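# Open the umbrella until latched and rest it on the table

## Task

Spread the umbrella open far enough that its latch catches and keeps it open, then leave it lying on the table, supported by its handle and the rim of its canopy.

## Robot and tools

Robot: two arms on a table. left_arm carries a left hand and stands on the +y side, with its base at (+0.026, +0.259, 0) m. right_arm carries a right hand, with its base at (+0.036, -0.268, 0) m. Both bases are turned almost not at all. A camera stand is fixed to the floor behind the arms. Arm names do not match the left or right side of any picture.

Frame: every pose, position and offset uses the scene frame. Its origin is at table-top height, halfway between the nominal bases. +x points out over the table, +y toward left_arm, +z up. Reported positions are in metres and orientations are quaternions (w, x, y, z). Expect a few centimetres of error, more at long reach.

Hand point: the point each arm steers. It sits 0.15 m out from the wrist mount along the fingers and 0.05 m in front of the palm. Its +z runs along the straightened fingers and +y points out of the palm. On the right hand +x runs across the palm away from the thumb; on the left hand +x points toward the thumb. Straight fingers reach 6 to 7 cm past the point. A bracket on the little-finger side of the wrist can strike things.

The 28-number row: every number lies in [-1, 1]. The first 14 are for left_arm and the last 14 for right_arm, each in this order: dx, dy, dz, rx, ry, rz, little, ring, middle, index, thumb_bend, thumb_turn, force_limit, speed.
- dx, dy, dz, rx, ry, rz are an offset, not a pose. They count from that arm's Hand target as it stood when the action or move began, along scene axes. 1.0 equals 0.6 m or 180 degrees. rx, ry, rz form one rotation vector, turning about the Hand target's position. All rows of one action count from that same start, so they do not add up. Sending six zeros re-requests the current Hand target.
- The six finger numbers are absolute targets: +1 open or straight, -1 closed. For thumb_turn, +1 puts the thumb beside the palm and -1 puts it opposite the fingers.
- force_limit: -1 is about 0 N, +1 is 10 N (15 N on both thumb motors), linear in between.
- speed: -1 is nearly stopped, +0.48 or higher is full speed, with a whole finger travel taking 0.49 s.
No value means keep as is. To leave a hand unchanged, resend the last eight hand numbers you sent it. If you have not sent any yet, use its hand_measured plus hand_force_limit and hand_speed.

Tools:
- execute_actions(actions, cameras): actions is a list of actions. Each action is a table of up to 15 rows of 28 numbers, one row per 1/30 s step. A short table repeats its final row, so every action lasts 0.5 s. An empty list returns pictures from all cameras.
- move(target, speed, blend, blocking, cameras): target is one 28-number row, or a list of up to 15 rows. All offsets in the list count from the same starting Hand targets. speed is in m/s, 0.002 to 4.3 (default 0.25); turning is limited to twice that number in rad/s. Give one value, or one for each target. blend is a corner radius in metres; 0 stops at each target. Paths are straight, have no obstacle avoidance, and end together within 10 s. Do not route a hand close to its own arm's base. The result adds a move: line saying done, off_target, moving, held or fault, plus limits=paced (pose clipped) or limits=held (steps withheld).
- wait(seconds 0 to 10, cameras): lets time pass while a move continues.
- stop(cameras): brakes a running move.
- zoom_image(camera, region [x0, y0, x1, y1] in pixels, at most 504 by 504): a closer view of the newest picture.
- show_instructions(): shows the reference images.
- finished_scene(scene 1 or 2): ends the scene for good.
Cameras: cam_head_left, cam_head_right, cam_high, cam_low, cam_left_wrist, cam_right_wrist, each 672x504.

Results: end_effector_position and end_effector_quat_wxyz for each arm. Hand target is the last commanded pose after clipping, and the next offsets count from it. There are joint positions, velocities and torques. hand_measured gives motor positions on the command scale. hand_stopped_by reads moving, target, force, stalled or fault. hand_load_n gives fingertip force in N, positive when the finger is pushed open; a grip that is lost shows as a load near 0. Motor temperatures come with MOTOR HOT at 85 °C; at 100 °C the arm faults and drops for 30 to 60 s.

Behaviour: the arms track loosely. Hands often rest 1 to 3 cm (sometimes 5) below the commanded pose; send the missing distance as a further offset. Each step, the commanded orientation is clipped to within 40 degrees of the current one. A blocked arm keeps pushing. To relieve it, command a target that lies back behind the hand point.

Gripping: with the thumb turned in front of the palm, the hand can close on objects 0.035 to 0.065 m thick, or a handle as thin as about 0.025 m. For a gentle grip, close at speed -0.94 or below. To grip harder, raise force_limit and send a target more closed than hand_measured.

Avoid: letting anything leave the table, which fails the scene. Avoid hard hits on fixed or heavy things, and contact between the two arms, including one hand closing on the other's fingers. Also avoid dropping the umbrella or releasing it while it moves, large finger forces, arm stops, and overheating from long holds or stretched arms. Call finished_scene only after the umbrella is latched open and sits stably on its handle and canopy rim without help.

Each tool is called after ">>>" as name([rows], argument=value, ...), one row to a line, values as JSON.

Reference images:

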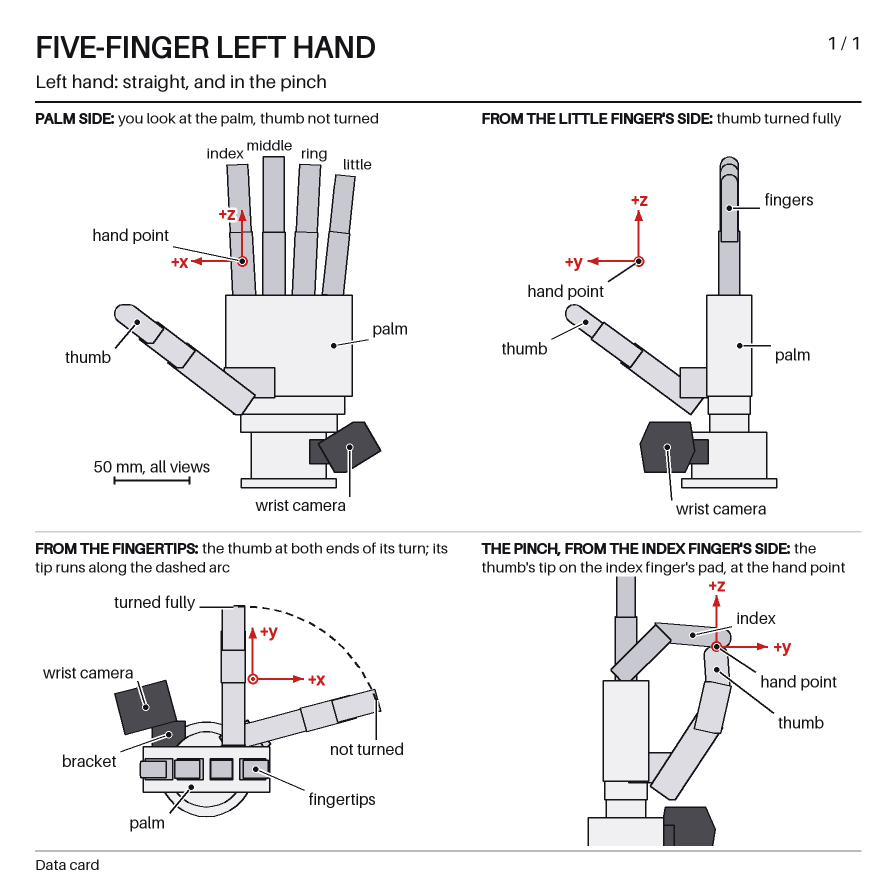

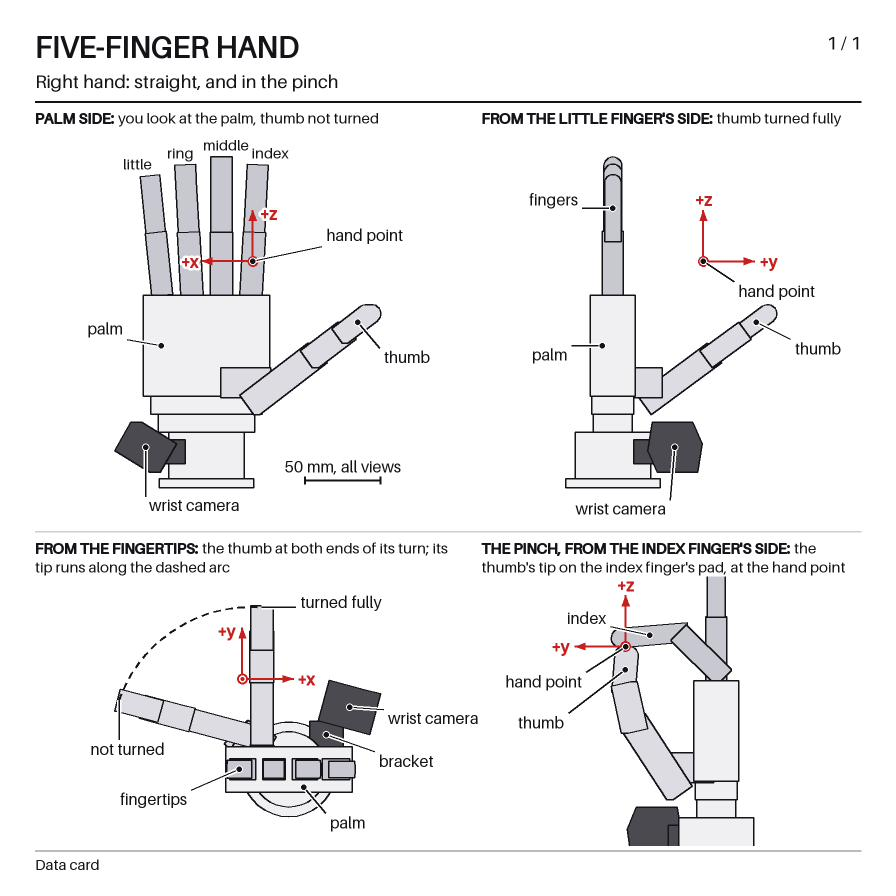

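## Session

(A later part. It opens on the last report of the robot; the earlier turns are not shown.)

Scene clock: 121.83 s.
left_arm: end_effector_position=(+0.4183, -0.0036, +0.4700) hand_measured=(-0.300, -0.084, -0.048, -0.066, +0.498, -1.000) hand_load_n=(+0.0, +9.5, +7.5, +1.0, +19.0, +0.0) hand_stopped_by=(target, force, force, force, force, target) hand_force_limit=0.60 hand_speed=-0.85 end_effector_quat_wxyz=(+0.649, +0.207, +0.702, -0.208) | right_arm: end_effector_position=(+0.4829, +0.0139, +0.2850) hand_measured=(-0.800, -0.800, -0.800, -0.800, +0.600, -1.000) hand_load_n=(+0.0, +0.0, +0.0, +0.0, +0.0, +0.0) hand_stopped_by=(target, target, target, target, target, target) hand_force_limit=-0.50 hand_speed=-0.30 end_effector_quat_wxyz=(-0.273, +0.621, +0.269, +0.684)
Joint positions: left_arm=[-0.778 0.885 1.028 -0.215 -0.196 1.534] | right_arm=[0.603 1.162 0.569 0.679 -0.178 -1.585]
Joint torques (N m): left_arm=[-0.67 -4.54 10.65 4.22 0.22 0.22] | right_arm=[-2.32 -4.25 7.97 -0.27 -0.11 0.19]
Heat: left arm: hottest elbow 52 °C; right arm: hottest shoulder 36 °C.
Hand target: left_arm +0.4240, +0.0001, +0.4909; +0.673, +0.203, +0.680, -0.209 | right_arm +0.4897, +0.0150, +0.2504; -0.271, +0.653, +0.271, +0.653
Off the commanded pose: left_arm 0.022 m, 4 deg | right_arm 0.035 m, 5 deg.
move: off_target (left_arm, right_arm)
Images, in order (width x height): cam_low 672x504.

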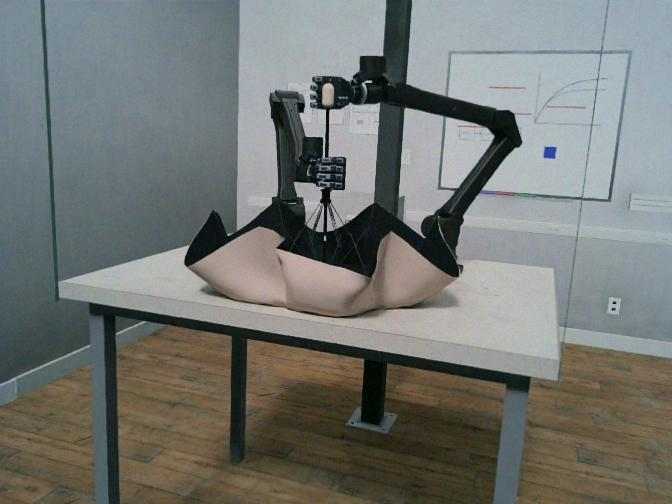

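>>> move(target=[0,0,0,0,0,0,0.7,0.7,0.7,0.7,0.95,-1,0.6,-0.3,0,0,0,0,0,0,-0.8,-0.8,-0.8,-0.8,0.6,-1,-0.5,-0.3], speed=0.03, cameras=["cam_high","cam_low","cam_left_wrist","cam_head_left"])

>>> zoom_image(camera="cam_high", region=[250, 30, 400, 210])

Scene clock: 124.33 s.
left_arm: end_effector_position=(+0.4191, -0.0054, +0.4778) hand_measured=(+0.700, +0.700, +0.700, +0.700, +0.950, -1.000) hand_load_n=(+0.0, +0.0, +0.0, +0.0, +0.0, +0.0) hand_stopped_by=(target, target, target, target, target, target) hand_force_limit=0.60 hand_speed=-0.30 end_effector_quat_wxyz=(+0.658, +0.209, +0.691, -0.212) | right_arm: end_effector_position=(+0.4816, +0.0160, +0.2848) hand_measured=(-0.800, -0.800, -0.800, -0.800, +0.600, -1.000) hand_load_n=(+0.0, +0.0, +0.0, +0.0, +0.0, +0.0) hand_stopped_by=(target, target, target, target, target, target) hand_force_limit=-0.50 hand_speed=-0.30 end_effector_quat_wxyz=(-0.277, +0.619, +0.273, +0.682)
Joint positions: left_arm=[-0.776 0.884 1.028 -0.188 -0.185 1.545] | right_arm=[0.603 1.162 0.569 0.678 -0.19 -1.585]
Joint torques (N m): left_arm=[-0.97 -4.25 10.8 3.06 0.12 0.13] | right_arm=[-2.37 -4.19 7.98 -0.18 0.06 0.19]
Heat: left arm: hottest elbow 52 °C; right arm: hottest shoulder 36 °C.
Hand target: left_arm +0.4240, +0.0001, +0.4910; +0.673, +0.203, +0.680, -0.209 | right_arm +0.4897, +0.0150, +0.2503; -0.271, +0.653, +0.271, +0.653
Off the commanded pose: left_arm 0.015 m, 2 deg | right_arm 0.035 m, 5 deg.
move: off_target (left_arm, right_arm)
camera_calibration:
cam_left_wrist: T_world_to_cam=[[-0.53848, -0.810051, -0.23207, 0.335924], [-0.314073, 0.448507, -0.83678, 0.537052], [0.781919, -0.377703, -0.495927, 0.0196673], [0, 0, 0, 1]] pos_world=[0.334184, 0.0386725, 0.537106]
Images, in order (width x height): cam_head_left 672x504, cam_high 672x504, cam_low 672x504, cam_left_wrist 672x504.

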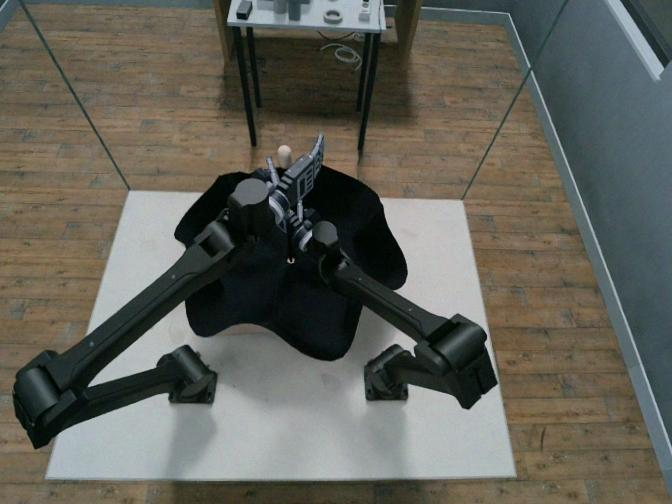

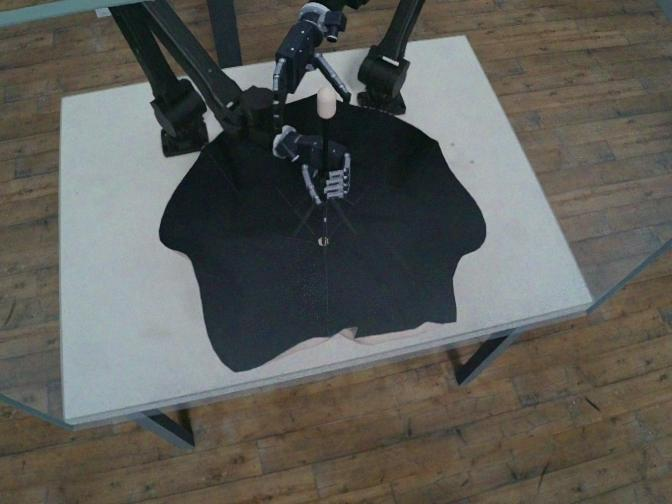

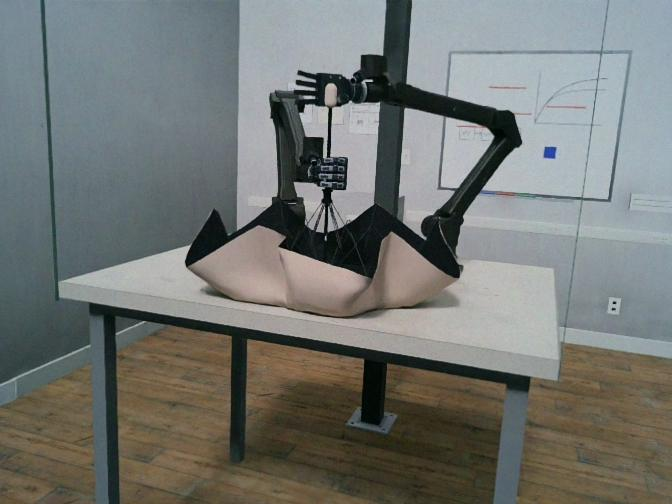

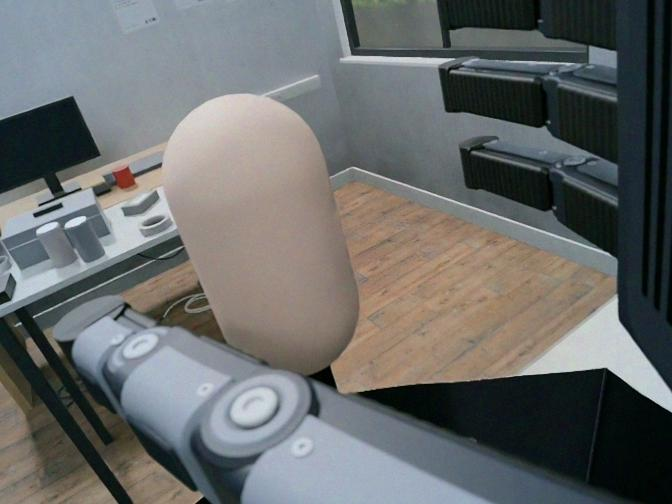

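Scaled by 2.800.

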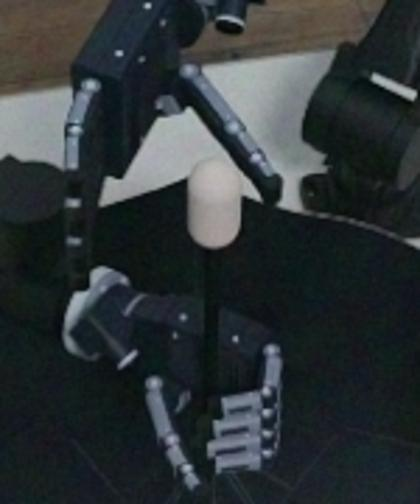

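>>> move([
  [0,0,-0.0467,0,0,0,1,1,1,1,1,-1,0.6,-0.3,0,0,0,0,0,0,-0.8,-0.8,-0.8,-0.8,0.6,-1,-0.5,-0.3],
  [0.07,0.0343,-0.0467,0,0,0,1,1,1,1,1,-1,0.6,-0.3,0,0,0,0,0,0,-0.8,-0.8,-0.8,-0.8,0.6,-1,-0.5,-0.3],
], speed=0.04, cameras=["cam_high","cam_low","cam_left_wrist","cam_head_left"])

>>> zoom_image(camera="cam_high", region=[250, 30, 400, 210])

>>> zoom_image(camera="cam_low", region=[280, 40, 400, 200])

Scene clock: 128.00 s.
left_arm: end_effector_position=(+0.4574, +0.0186, +0.4465) hand_measured=(+1.000, +1.000, +1.000, +1.000, +1.000, -1.000) hand_load_n=(+0.0, +0.0, +0.0, +0.0, +0.0, +0.5) hand_stopped_by=(target, target, target, target, target, target) hand_force_limit=0.60 hand_speed=-0.30 end_effector_quat_wxyz=(+0.658, +0.205, +0.693, -0.212) | right_arm: end_effector_position=(+0.4816, +0.0160, +0.2848) hand_measured=(-0.800, -0.800, -0.800, -0.800, +0.600, -1.000) hand_load_n=(+0.0, +0.0, +0.0, +0.0, +0.0, +0.5) hand_stopped_by=(target, target, target, target, target, target) hand_force_limit=-0.50 hand_speed=-0.30 end_effector_quat_wxyz=(-0.277, +0.619, +0.273, +0.682)
Joint positions: left_arm=[-0.632 0.914 0.963 -0.092 -0.049 1.545] | right_arm=[0.603 1.162 0.569 0.678 -0.19 -1.585]
Joint torques (N m): left_arm=[-0.21 -3.9 11.93 3.18 0.16 0.1] | right_arm=[-2.67 -4.19 7.97 -0.23 0.07 0.2]
Heat: left arm: hottest elbow 52 °C; right arm: hottest shoulder 36 °C.
Hand target: left_arm +0.4659, +0.0207, +0.4630; +0.673, +0.203, +0.680, -0.209 | right_arm +0.4897, +0.0150, +0.2503; -0.271, +0.653, +0.271, +0.653
Off the commanded pose: left_arm 0.019 m, 2 deg | right_arm 0.035 m, 5 deg.
move: off_target (left_arm, right_arm)
camera_calibration:
cam_left_wrist: T_world_to_cam=[[-0.5334, -0.815012, -0.226363, 0.3639], [-0.32085, 0.442561, -0.837374, 0.515555], [0.782649, -0.374027, -0.497558, -0.0164376], [0, 0, 0, 1]] pos_world=[0.372385, 0.0622704, 0.505908]
Images, in order (width x height): cam_head_left 672x504, cam_high 672x504, cam_low 672x504, cam_left_wrist 672x504.

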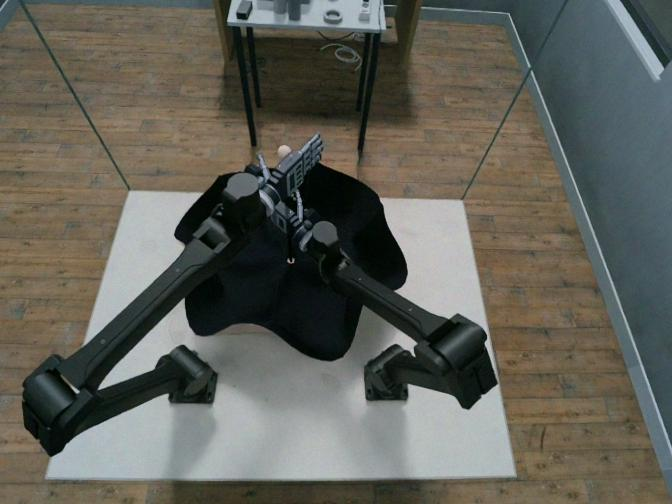

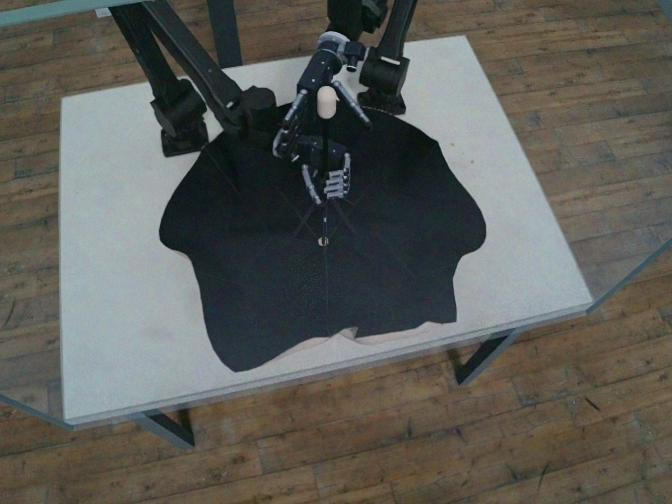

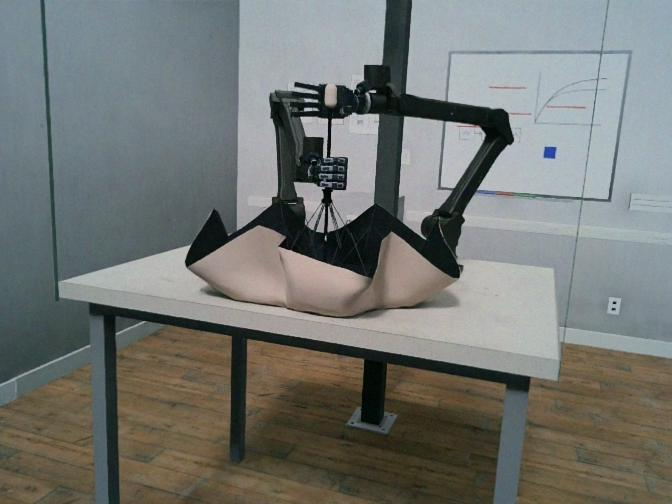

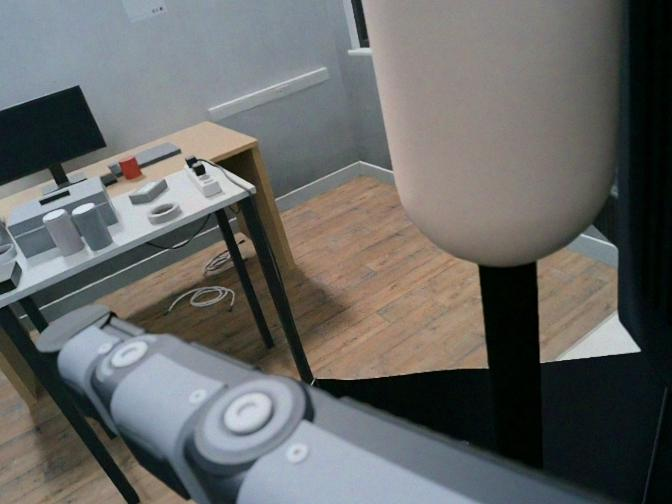

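Scaled by 2.800.

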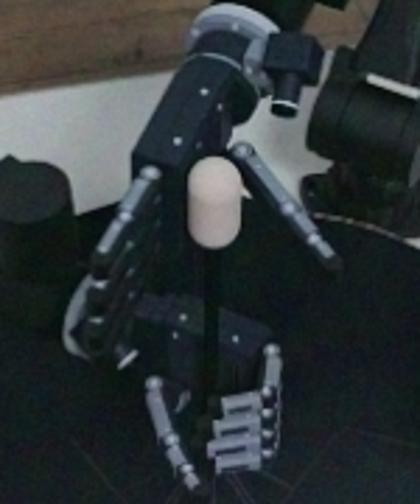

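Scaled by 3.150.

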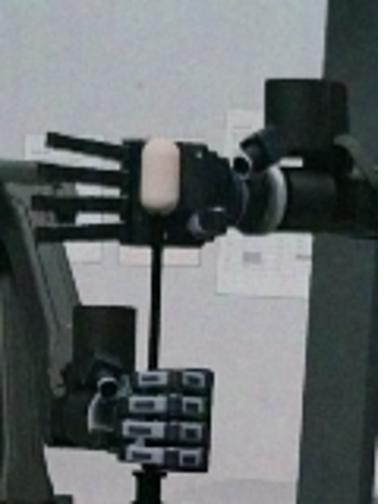

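>>> move([
  [0,0,0,0,0,0,-0.95,-0.98,-0.98,-0.98,1,-1,0.3,-0.6,0,0,0,0,0,0,-0.8,-0.8,-0.8,-0.8,0.6,-1,-0.5,-0.3],
  [0,0,0,0,0,0,-0.95,-0.98,-0.98,-0.98,-0.4,-1,0.3,-0.8,0,0,0,0,0,0,-0.8,-0.8,-0.8,-0.8,0.6,-1,-0.5,-0.3],
], speed=0.04, cameras=["cam_high","cam_low","cam_left_wrist"])

>>> zoom_image(camera="cam_high", region=[250, 30, 400, 210])

>>> zoom_image(camera="cam_low", region=[280, 40, 400, 200])

Scene clock: 133.00 s.
left_arm: end_effector_position=(+0.4599, +0.0172, +0.4460) hand_measured=(-0.912, -0.874, -0.898, -0.980, +0.484, -1.000) hand_load_n=(+6.5, +3.5, +9.5, +0.0, +9.5, +2.0) hand_stopped_by=(force, force, force, target, force, target) hand_force_limit=0.30 hand_speed=-0.80 end_effector_quat_wxyz=(+0.659, +0.215, +0.690, -0.206) | right_arm: end_effector_position=(+0.4800, +0.0185, +0.2842) hand_measured=(-0.800, -0.800, -0.800, -0.800, +0.600, -1.000) hand_load_n=(+0.0, +0.0, +0.0, +0.0, +0.0, +0.0) hand_stopped_by=(target, target, target, target, target, target) hand_force_limit=-0.50 hand_speed=-0.30 end_effector_quat_wxyz=(-0.283, +0.620, +0.274, +0.679)
Joint positions: left_arm=[-0.629 0.921 0.963 -0.088 -0.038 1.568] | right_arm=[0.606 1.161 0.569 0.676 -0.197 -1.575]
Joint torques (N m): left_arm=[-0.21 -4.89 12.12 2.86 0.09 -0.04] | right_arm=[-2.78 -4.25 7.98 -0.14 0.32 0.18]
Heat: left arm: hottest elbow 52 °C; right arm: hottest shoulder 35 °C.
Hand target: left_arm +0.4660, +0.0205, +0.4628; +0.673, +0.203, +0.680, -0.209 | right_arm +0.4897, +0.0151, +0.2505; -0.271, +0.653, +0.271, +0.653
Off the commanded pose: left_arm 0.018 m, 2 deg | right_arm 0.035 m, 5 deg.
move: off_target (left_arm, right_arm); target 2's new numbers were sent with left_arm's hand 0.018 m and 2 deg from that target
camera_calibration:
cam_left_wrist: T_world_to_cam=[[-0.537503, -0.80586, -0.248354, 0.375478], [-0.307689, 0.461636, -0.831998, 0.507834], [0.785123, -0.370785, -0.496084, -0.020912], [0, 0, 0, 1]] pos_world=[0.374494, 0.060395, 0.505394]
Images, in order (width x height): cam_high 672x504, cam_low 672x504, cam_left_wrist 672x504.

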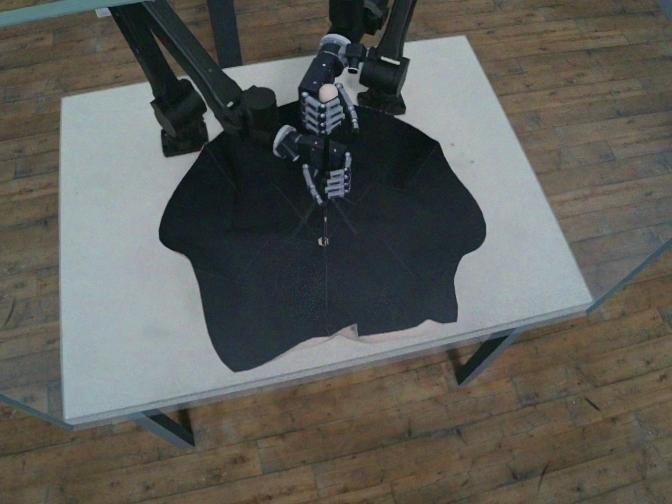

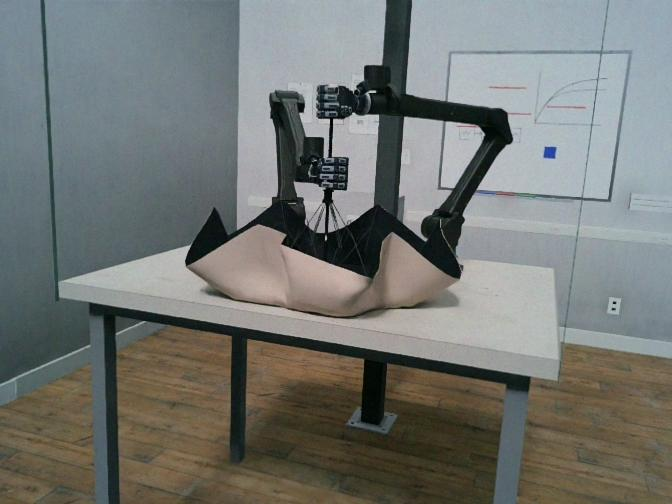

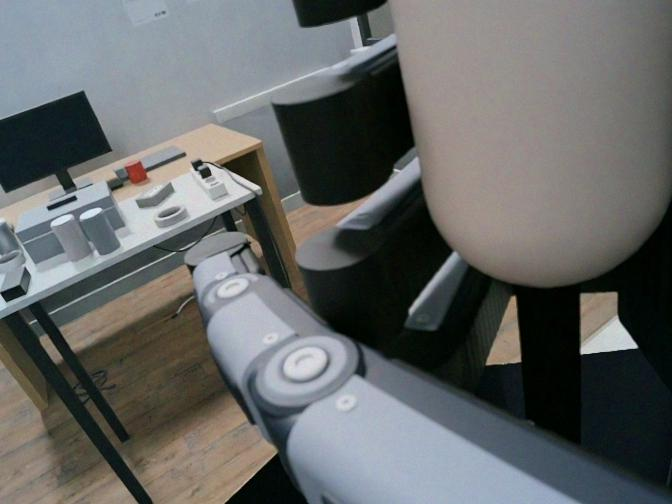

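Scaled by 2.800.

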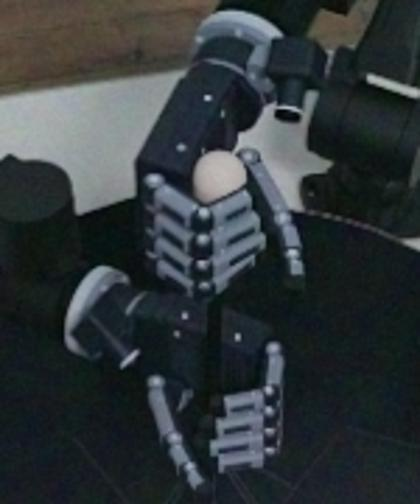

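Scaled by 3.150.

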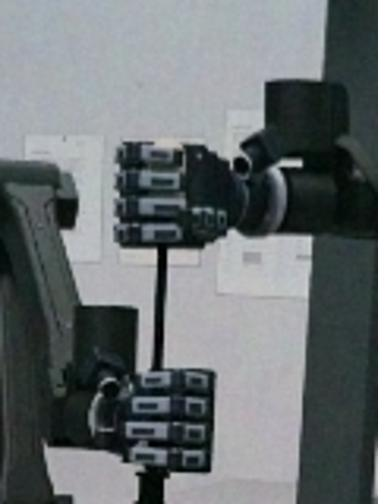

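>>> move([
  [0,0,0.05,0,0,0,-0.95,-0.98,-0.98,-0.98,-0.4,-1,0.3,-0.8,0,0,0.06,0,0,0,-0.8,-0.8,-0.8,-0.8,0.6,-1,-0.5,-0.3],
  [0,0,0.15,0,0,0,-0.95,-0.98,-0.98,-0.98,-0.4,-1,0.3,-0.8,0,0,0.14,0,0,0,-0.8,-0.8,-0.8,-0.8,0.6,-1,-0.5,-0.3],
], speed=0.04, blend=[0.01,0], cameras=["cam_high","cam_low","cam_left_wrist"])

>>> zoom_image(camera="cam_low", region=[160, 60, 480, 330])

Scene clock: 136.43 s.
left_arm: end_effector_position=(+0.4639, +0.0132, +0.4848) hand_measured=(-0.912, -0.874, -0.898, -0.980, +0.484, -1.000) hand_load_n=(+6.0, +2.5, +9.0, +0.0, +9.5, +2.5) hand_stopped_by=(force, force, force, target, force, target) hand_force_limit=0.30 hand_speed=-0.80 end_effector_quat_wxyz=(+0.632, +0.219, +0.716, -0.203) | right_arm: end_effector_position=(+0.4791, +0.0167, +0.3188) hand_measured=(-0.800, -0.800, -0.800, -0.800, +0.600, -1.000) hand_load_n=(+0.0, +0.0, +0.0, +0.0, -0.5, +0.5) hand_stopped_by=(target, target, target, target, target, target) hand_force_limit=-0.50 hand_speed=-0.30 end_effector_quat_wxyz=(-0.275, +0.654, +0.279, +0.647)
Joint positions: left_arm=[-0.629 0.965 1.144 -0.3 -0.036 1.552] | right_arm=[0.606 1.059 0.68 0.367 -0.192 -1.575]
Joint torques (N m): left_arm=[-0.91 -6.48 17.48 2.63 -0.07 0.02] | right_arm=[-2.78 -6.36 12.4 0.9 0.12 0.18]
Heat: left arm: hottest elbow 53 °C; right arm: hottest elbow 36 °C.
Hand target: left_arm +0.4660, +0.0205, +0.5528; +0.673, +0.203, +0.680, -0.209 | right_arm +0.4897, +0.0151, +0.3345; -0.271, +0.653, +0.271, +0.653
Off the commanded pose: left_arm 0.068 m, 7 deg | right_arm 0.019 m, 1 deg.
move: off_target (left_arm, right_arm)
camera_calibration:
cam_left_wrist: T_world_to_cam=[[-0.554291, -0.797965, -0.236671, 0.386079], [-0.363414, 0.48784, -0.793689, 0.550052], [0.748794, -0.353925, -0.560397, 0.0415451], [0, 0, 0, 1]] pos_world=[0.382788, 0.0544445, 0.551225]
Images, in order (width x height): cam_high 672x504, cam_low 672x504, cam_left_wrist 672x504.

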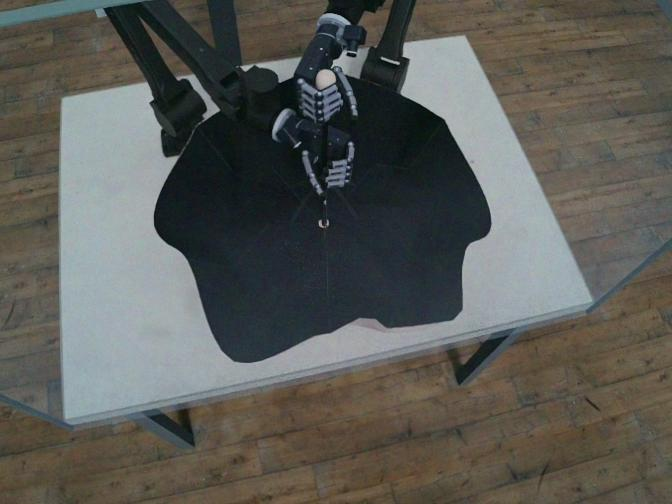

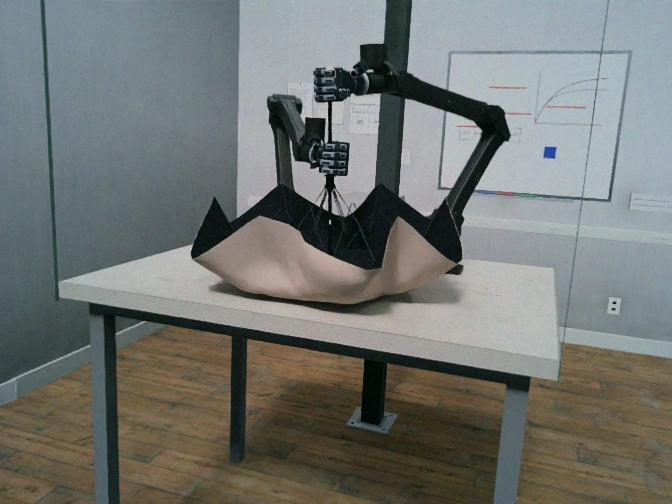

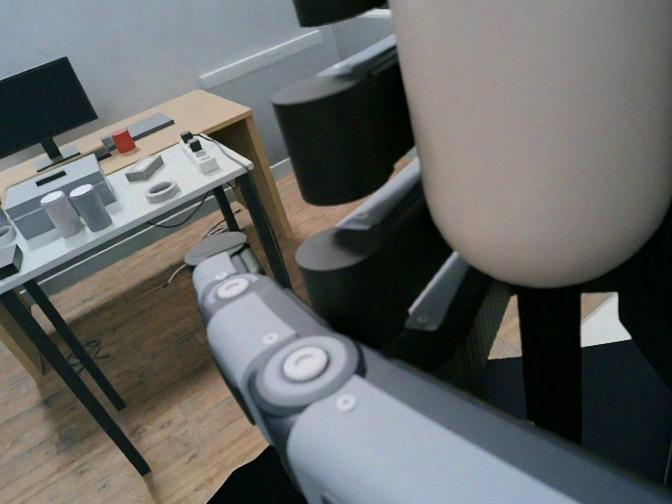

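Scaled by 1.575.

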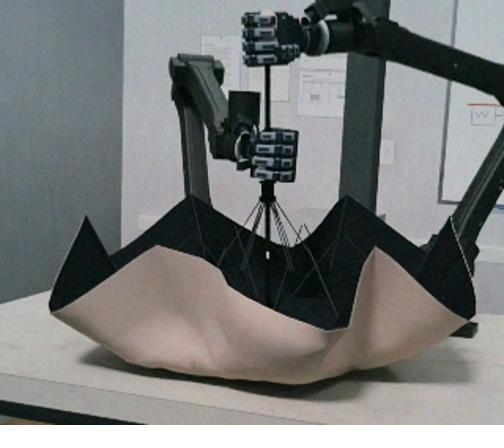

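>>> move(target=[0,0,0.05,0,0,0,-0.95,-0.98,-0.98,-0.98,-0.4,-1,0.3,-0.8,0,0,-0.08,0,0,0,-0.8,-0.8,-0.8,-0.8,0.6,-1,-0.5,-0.3], speed=0.04, cameras=["cam_high","cam_low","cam_left_wrist"])

>>> zoom_image(camera="cam_low", region=[160, 60, 480, 330])

>>> zoom_image(camera="cam_high", region=[140, 60, 500, 400])

Scene clock: 138.67 s.
left_arm: end_effector_position=(+0.4676, +0.0105, +0.4929) hand_measured=(-0.912, -0.874, -0.898, -0.980, +0.484, -1.000) hand_load_n=(+5.0, +3.0, +10.0, +0.0, +9.5, +2.0) hand_stopped_by=(force, force, force, target, force, target) hand_force_limit=0.30 hand_speed=-0.80 end_effector_quat_wxyz=(+0.617, +0.224, +0.728, -0.196) | right_arm: end_effector_position=(+0.4809, +0.0184, +0.3322) hand_measured=(-0.800, -0.800, -0.800, -0.800, +0.600, -1.000) hand_load_n=(+0.0, +0.0, +0.0, +0.0, +0.0, +0.0) hand_stopped_by=(target, target, target, target, target, target) hand_force_limit=-0.50 hand_speed=-0.30 end_effector_quat_wxyz=(-0.282, +0.620, +0.273, +0.679)
Joint positions: left_arm=[-0.629 0.994 1.21 -0.378 -0.036 1.555] | right_arm=[0.606 1.078 0.656 0.506 -0.193 -1.575]
Joint torques (N m): left_arm=[-1.26 -6.71 18.88 2.81 -0.05 0.02] | right_arm=[-2.61 -2.9 6.32 1.48 0.2 0.2]
Heat: left arm: hottest elbow 54 °C; right arm: hottest elbow 36 °C.
Hand target: left_arm +0.4658, +0.0206, +0.5831; +0.673, +0.203, +0.680, -0.209 | right_arm +0.4897, +0.0151, +0.2865; -0.271, +0.653, +0.271, +0.653
Off the commanded pose: left_arm 0.090 m, 9 deg | right_arm 0.047 m, 5 deg.
move: off_target (left_arm, right_arm)
camera_calibration:
cam_left_wrist: T_world_to_cam=[[-0.562064, -0.791236, -0.240892, 0.393586], [-0.387301, 0.509132, -0.768624, 0.557717], [0.730809, -0.338718, -0.592612, 0.0664842], [0, 0, 0, 1]] pos_world=[0.388638, 0.0499873, 0.562886]
Images, in order (width x height): cam_high 672x504, cam_low 672x504, cam_left_wrist 672x504.

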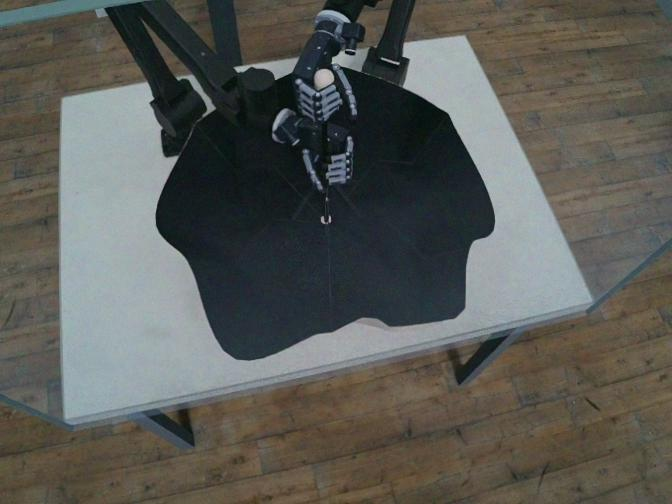

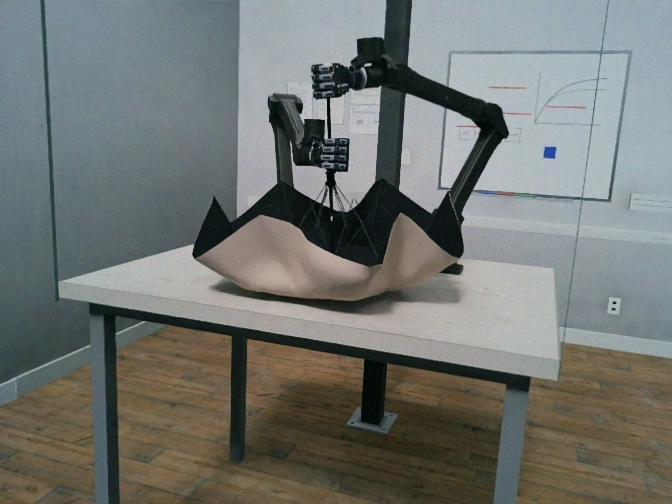

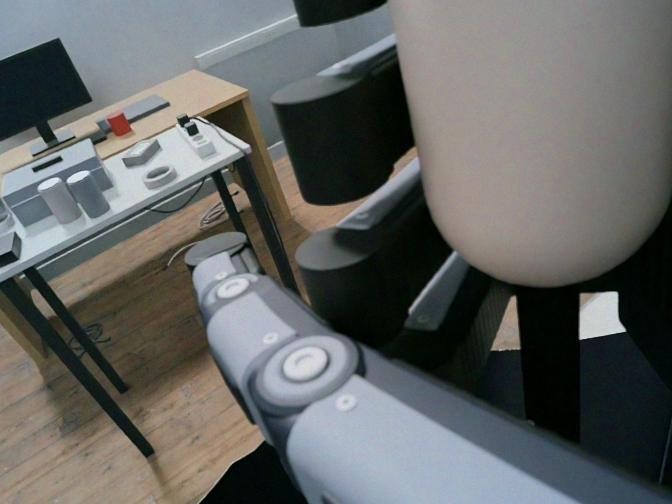

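Scaled by 1.575.

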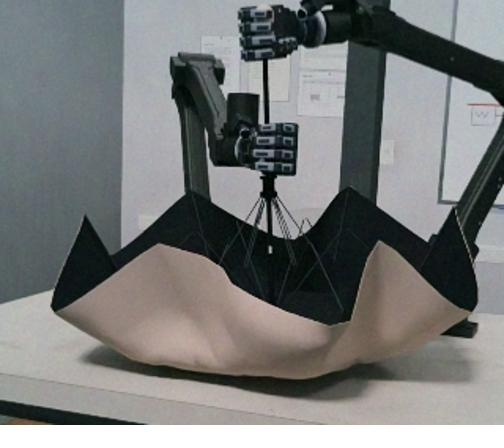

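Scaled by 1.400.

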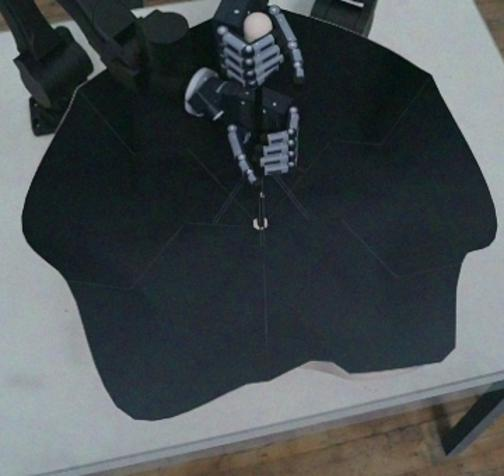

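>>> zoom_image(camera="cam_low", region=[280, 140, 380, 260])

>>> zoom_image(camera="cam_low", region=[180, 160, 480, 310])

Scaled by 4.200.

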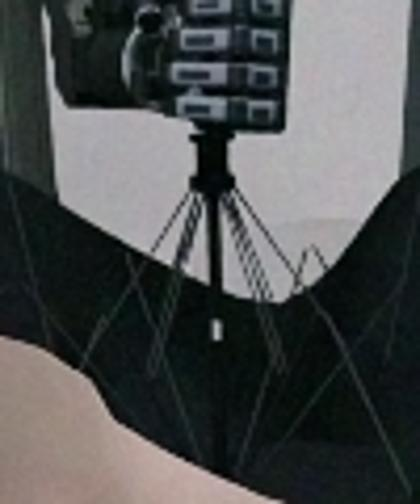

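Scaled by 1.680.

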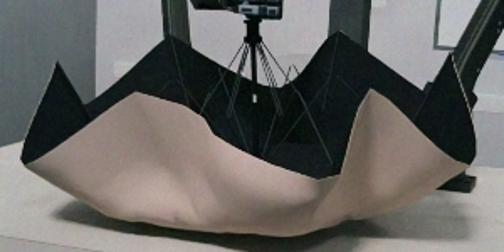

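>>> move(target=[0,0,0.1,0,0,0,-0.95,-0.98,-0.98,-0.98,-0.4,-1,0.3,-0.8,0,0,0.06,0,0,0,-0.8,-0.8,-0.8,-0.8,0.6,-1,-0.5,-0.3], speed=0.04, cameras=["cam_high","cam_low"])

>>> zoom_image(camera="cam_low", region=[180, 140, 480, 310])

Scene clock: 142.57 s.
left_arm: end_effector_position=(+0.4713, +0.0077, +0.5191) hand_measured=(-0.912, -0.874, -0.898, -0.980, +0.484, -1.000) hand_load_n=(+0.0, +0.0, +8.5, +0.0, +9.5, +2.5) hand_stopped_by=(force, force, force, target, force, target) hand_force_limit=0.30 hand_speed=-0.80 end_effector_quat_wxyz=(+0.591, +0.227, +0.751, -0.190) | right_arm: end_effector_position=(+0.4772, +0.0158, +0.3573) hand_measured=(-0.800, -0.800, -0.800, -0.800, +0.600, -1.000) hand_load_n=(+0.0, +0.0, +0.0, +0.0, +0.0, +0.0) hand_stopped_by=(target, target, target, target, target, target) hand_force_limit=-0.50 hand_speed=-0.30 end_effector_quat_wxyz=(-0.283, +0.619, +0.272, +0.681)
Joint positions: left_arm=[-0.629 1.052 1.368 -0.548 -0.038 1.545] | right_arm=[0.606 1.033 0.694 0.426 -0.193 -1.574]
Joint torques (N m): left_arm=[-1.67 -9.11 21.05 3.92 -0.09 0.11] | right_arm=[-2.73 -3.19 8.95 -0.2 0.19 0.19]
Motor temperatures (°C): left_arm=[35 34 56 32 30 29] | right_arm=[31 35 36 30 28 28]
Heat: left arm: hottest elbow 56 °C; right arm: hottest elbow 36 °C.
Hand target: left_arm +0.4660, +0.0205, +0.6428; +0.673, +0.203, +0.680, -0.209 | right_arm +0.4897, +0.0151, +0.3224; -0.271, +0.653, +0.271, +0.653
Off the commanded pose: left_arm 0.125 m, 13 deg | right_arm 0.037 m, 5 deg.
move: off_target (left_arm, right_arm)
Images, in order (width x height): cam_high 672x504, cam_low 672x504.

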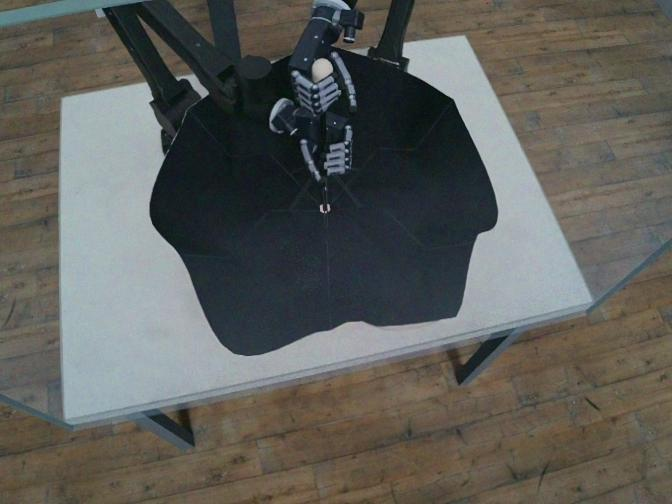

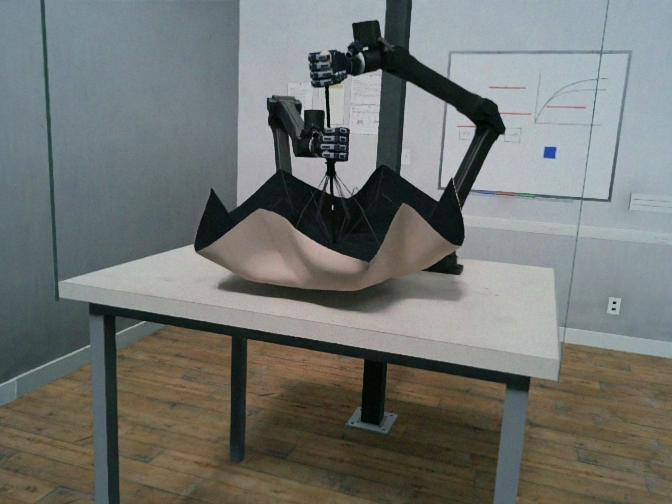

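Scaled by 1.680.

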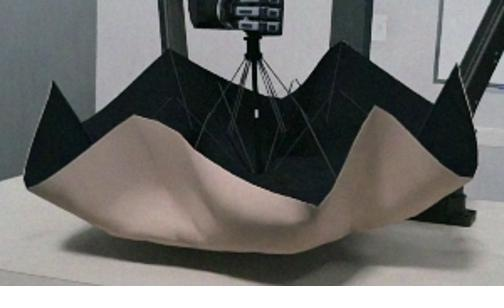

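>>> move(target=[0,0,0.0,0,0,0,-1,-1,-1,-0.98,-0.45,-1,0.6,-0.7,0,0,-0.08,0,0,0,-0.8,-0.8,-0.8,-0.8,0.6,-1,-0.5,-0.3], speed=0.04, cameras=["cam_high","cam_low","cam_left_wrist"])

>>> zoom_image(camera="cam_low", region=[180, 140, 480, 310])

Scene clock: 145.30 s.
left_arm: end_effector_position=(+0.4710, +0.0078, +0.5189) hand_measured=(-0.946, -0.908, -0.898, -0.980, +0.466, -1.000) hand_load_n=(+10.5, +11.0, +7.5, +0.0, +12.5, +2.5) hand_stopped_by=(force, force, force, target, force, target) hand_force_limit=0.60 hand_speed=-0.70 end_effector_quat_wxyz=(+0.589, +0.226, +0.752, -0.190) | right_arm: end_effector_position=(+0.4771, +0.0149, +0.3560) hand_measured=(-0.800, -0.800, -0.800, -0.800, +0.600, -1.000) hand_load_n=(+0.0, +0.0, +0.0, +0.0, +0.0, +0.0) hand_stopped_by=(target, target, target, target, target, target) hand_force_limit=-0.50 hand_speed=-0.30 end_effector_quat_wxyz=(-0.286, +0.592, +0.265, +0.705)
Joint positions: left_arm=[-0.629 1.053 1.371 -0.554 -0.038 1.542] | right_arm=[0.606 1.06 0.65 0.572 -0.19 -1.575]
Joint torques (N m): left_arm=[-1.03 -9.17 20.93 4.15 -0.13 0.12] | right_arm=[-2.55 -0.85 4.45 0.36 0.15 0.19]
Motor temperatures (°C): left_arm=[35 34 58 32 30 29] | right_arm=[31 35 36 30 28 28]
Heat: left arm: hottest elbow 58 °C; right arm: hottest elbow 36 °C.
Hand target: left_arm +0.4659, +0.0205, +0.6430; +0.673, +0.203, +0.680, -0.209 | right_arm +0.4897, +0.0151, +0.2744; -0.271, +0.653, +0.271, +0.653
Off the commanded pose: left_arm 0.125 m, 13 deg | right_arm 0.083 m, 9 deg.
move: off_target (left_arm, right_arm)
camera_calibration:
cam_left_wrist: T_world_to_cam=[[-0.574486, -0.785724, -0.229354, 0.399416], [-0.439724, 0.532602, -0.723172, 0.581448], [0.690368, -0.3146, -0.651475, 0.127764], [0, 0, 0, 1]] pos_world=[0.396931, 0.0443446, 0.59533]
Images, in order (width x height): cam_high 672x504, cam_low 672x504, cam_left_wrist 672x504.

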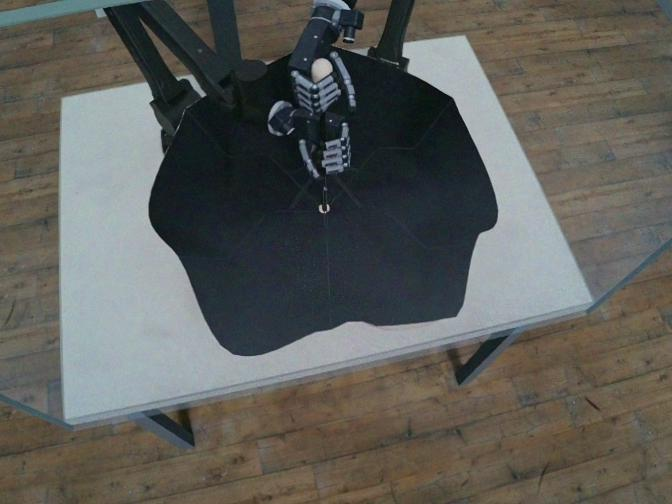

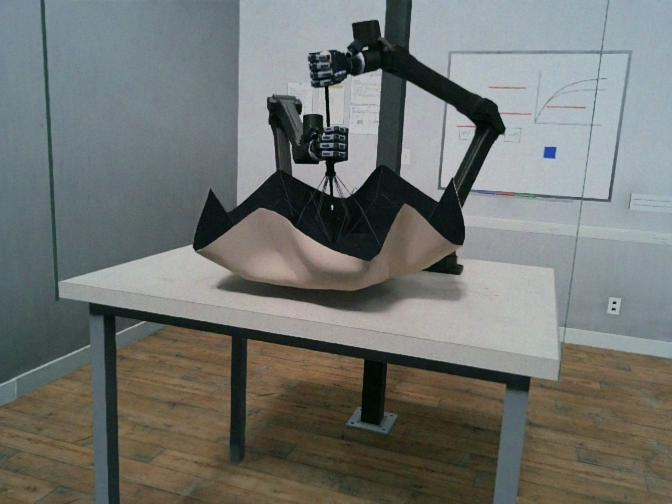

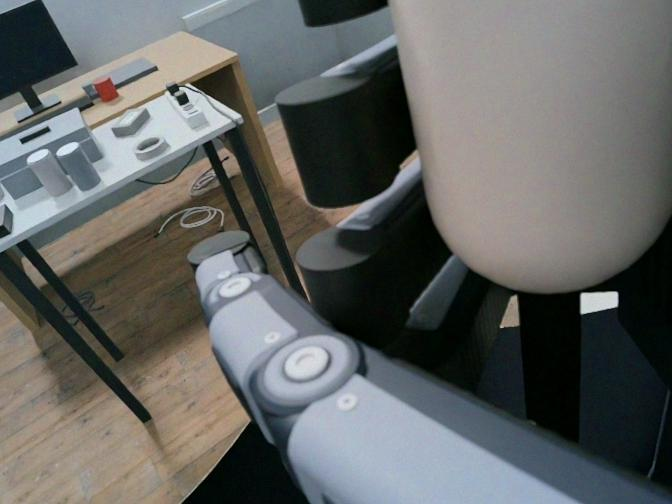

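Scaled by 1.680.

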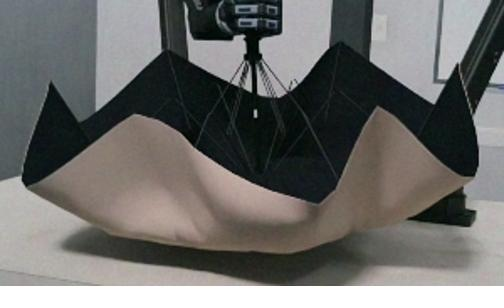

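>>> move(target=[0,0,-0.28,0,0,0,-1,-1,-1,-0.98,-0.45,-1,0.6,-0.7,0,0,-0.05,0,0,0,-0.8,-0.8,-0.8,-0.8,0.6,-1,-0.5,-0.3], speed=0.05, cameras=["cam_high","cam_low","cam_left_wrist"])

Scene clock: 154.60 s.
left_arm: end_effector_position=(+0.4653, +0.0154, +0.4451) hand_measured=(-0.946, -0.908, -0.898, -0.980, +0.466, -1.000) hand_load_n=(+12.5, +6.5, +6.0, +0.0, +12.0, +2.0) hand_stopped_by=(force, force, force, target, force, target) hand_force_limit=0.60 hand_speed=-0.70 end_effector_quat_wxyz=(+0.644, +0.212, +0.707, -0.202) | right_arm: end_effector_position=(+0.4842, +0.0183, +0.2824) hand_measured=(-0.800, -0.800, -0.800, -0.800, +0.600, -1.000) hand_load_n=(+0.0, +0.0, +0.0, +0.0, +0.0, +0.5) hand_stopped_by=(target, target, target, target, target, target) hand_force_limit=-0.50 hand_speed=-0.30 end_effector_quat_wxyz=(-0.279, +0.626, +0.272, +0.675)
Joint positions: left_arm=[-0.628 0.946 1.007 -0.151 -0.049 1.554] | right_arm=[0.604 1.168 0.581 0.656 -0.189 -1.575]
Joint torques (N m): left_arm=[-0.73 -6.53 10.93 4.16 0.14 -0.02] | right_arm=[-2.49 -3.84 6.31 1.62 0.02 0.18]
Motor temperatures (°C): left_arm=[35 34 63 32 30 29] | right_arm=[31 35 35 30 28 28]
Heat: left arm: hottest elbow 63 °C; right arm: hottest shoulder 35 °C.
Hand target: left_arm +0.4660, +0.0207, +0.4749; +0.673, +0.203, +0.680, -0.209 | right_arm +0.4897, +0.0151, +0.2443; -0.271, +0.653, +0.271, +0.653
Off the commanded pose: left_arm 0.030 m, 5 deg | right_arm 0.039 m, 4 deg.
move: off_target (left_arm, right_arm)
camera_calibration:
cam_left_wrist: T_world_to_cam=[[-0.538142, -0.808541, -0.238044, 0.372482], [-0.348402, 0.470558, -0.810673, 0.518891], [0.767476, -0.353322, -0.534925, -0.00105437], [0, 0, 0, 1]] pos_world=[0.38204, 0.0566258, 0.508754]
Images, in order (width x height): cam_high 672x504, cam_low 672x504, cam_left_wrist 672x504.

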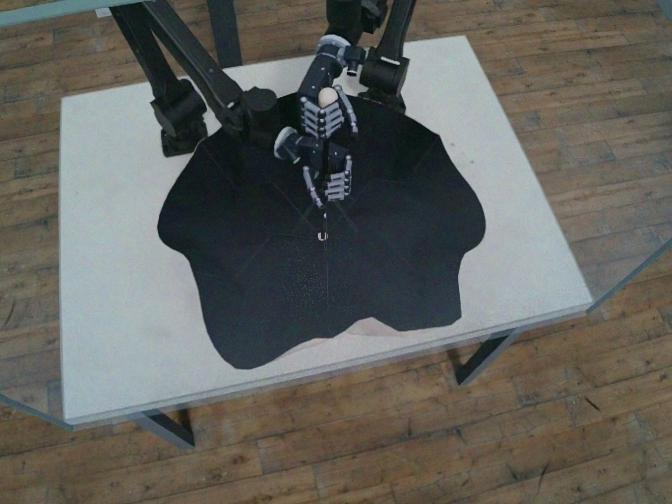

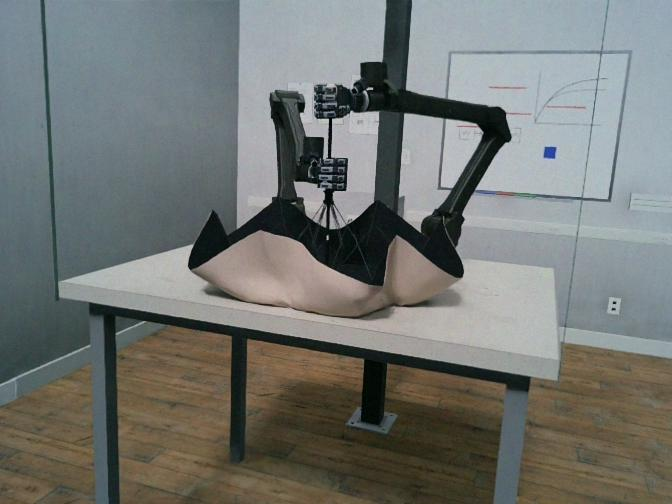

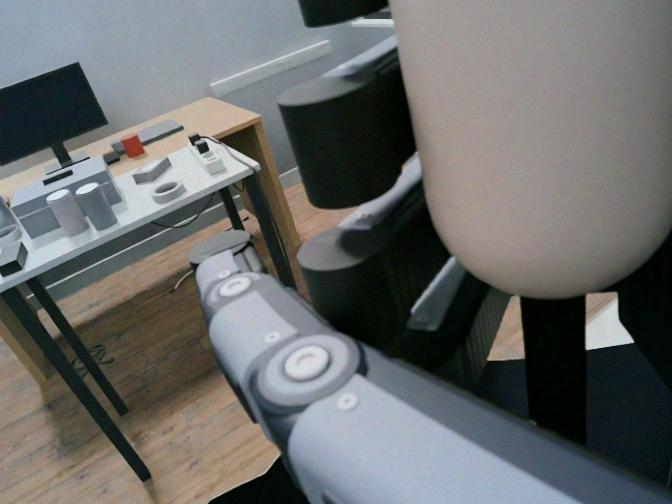

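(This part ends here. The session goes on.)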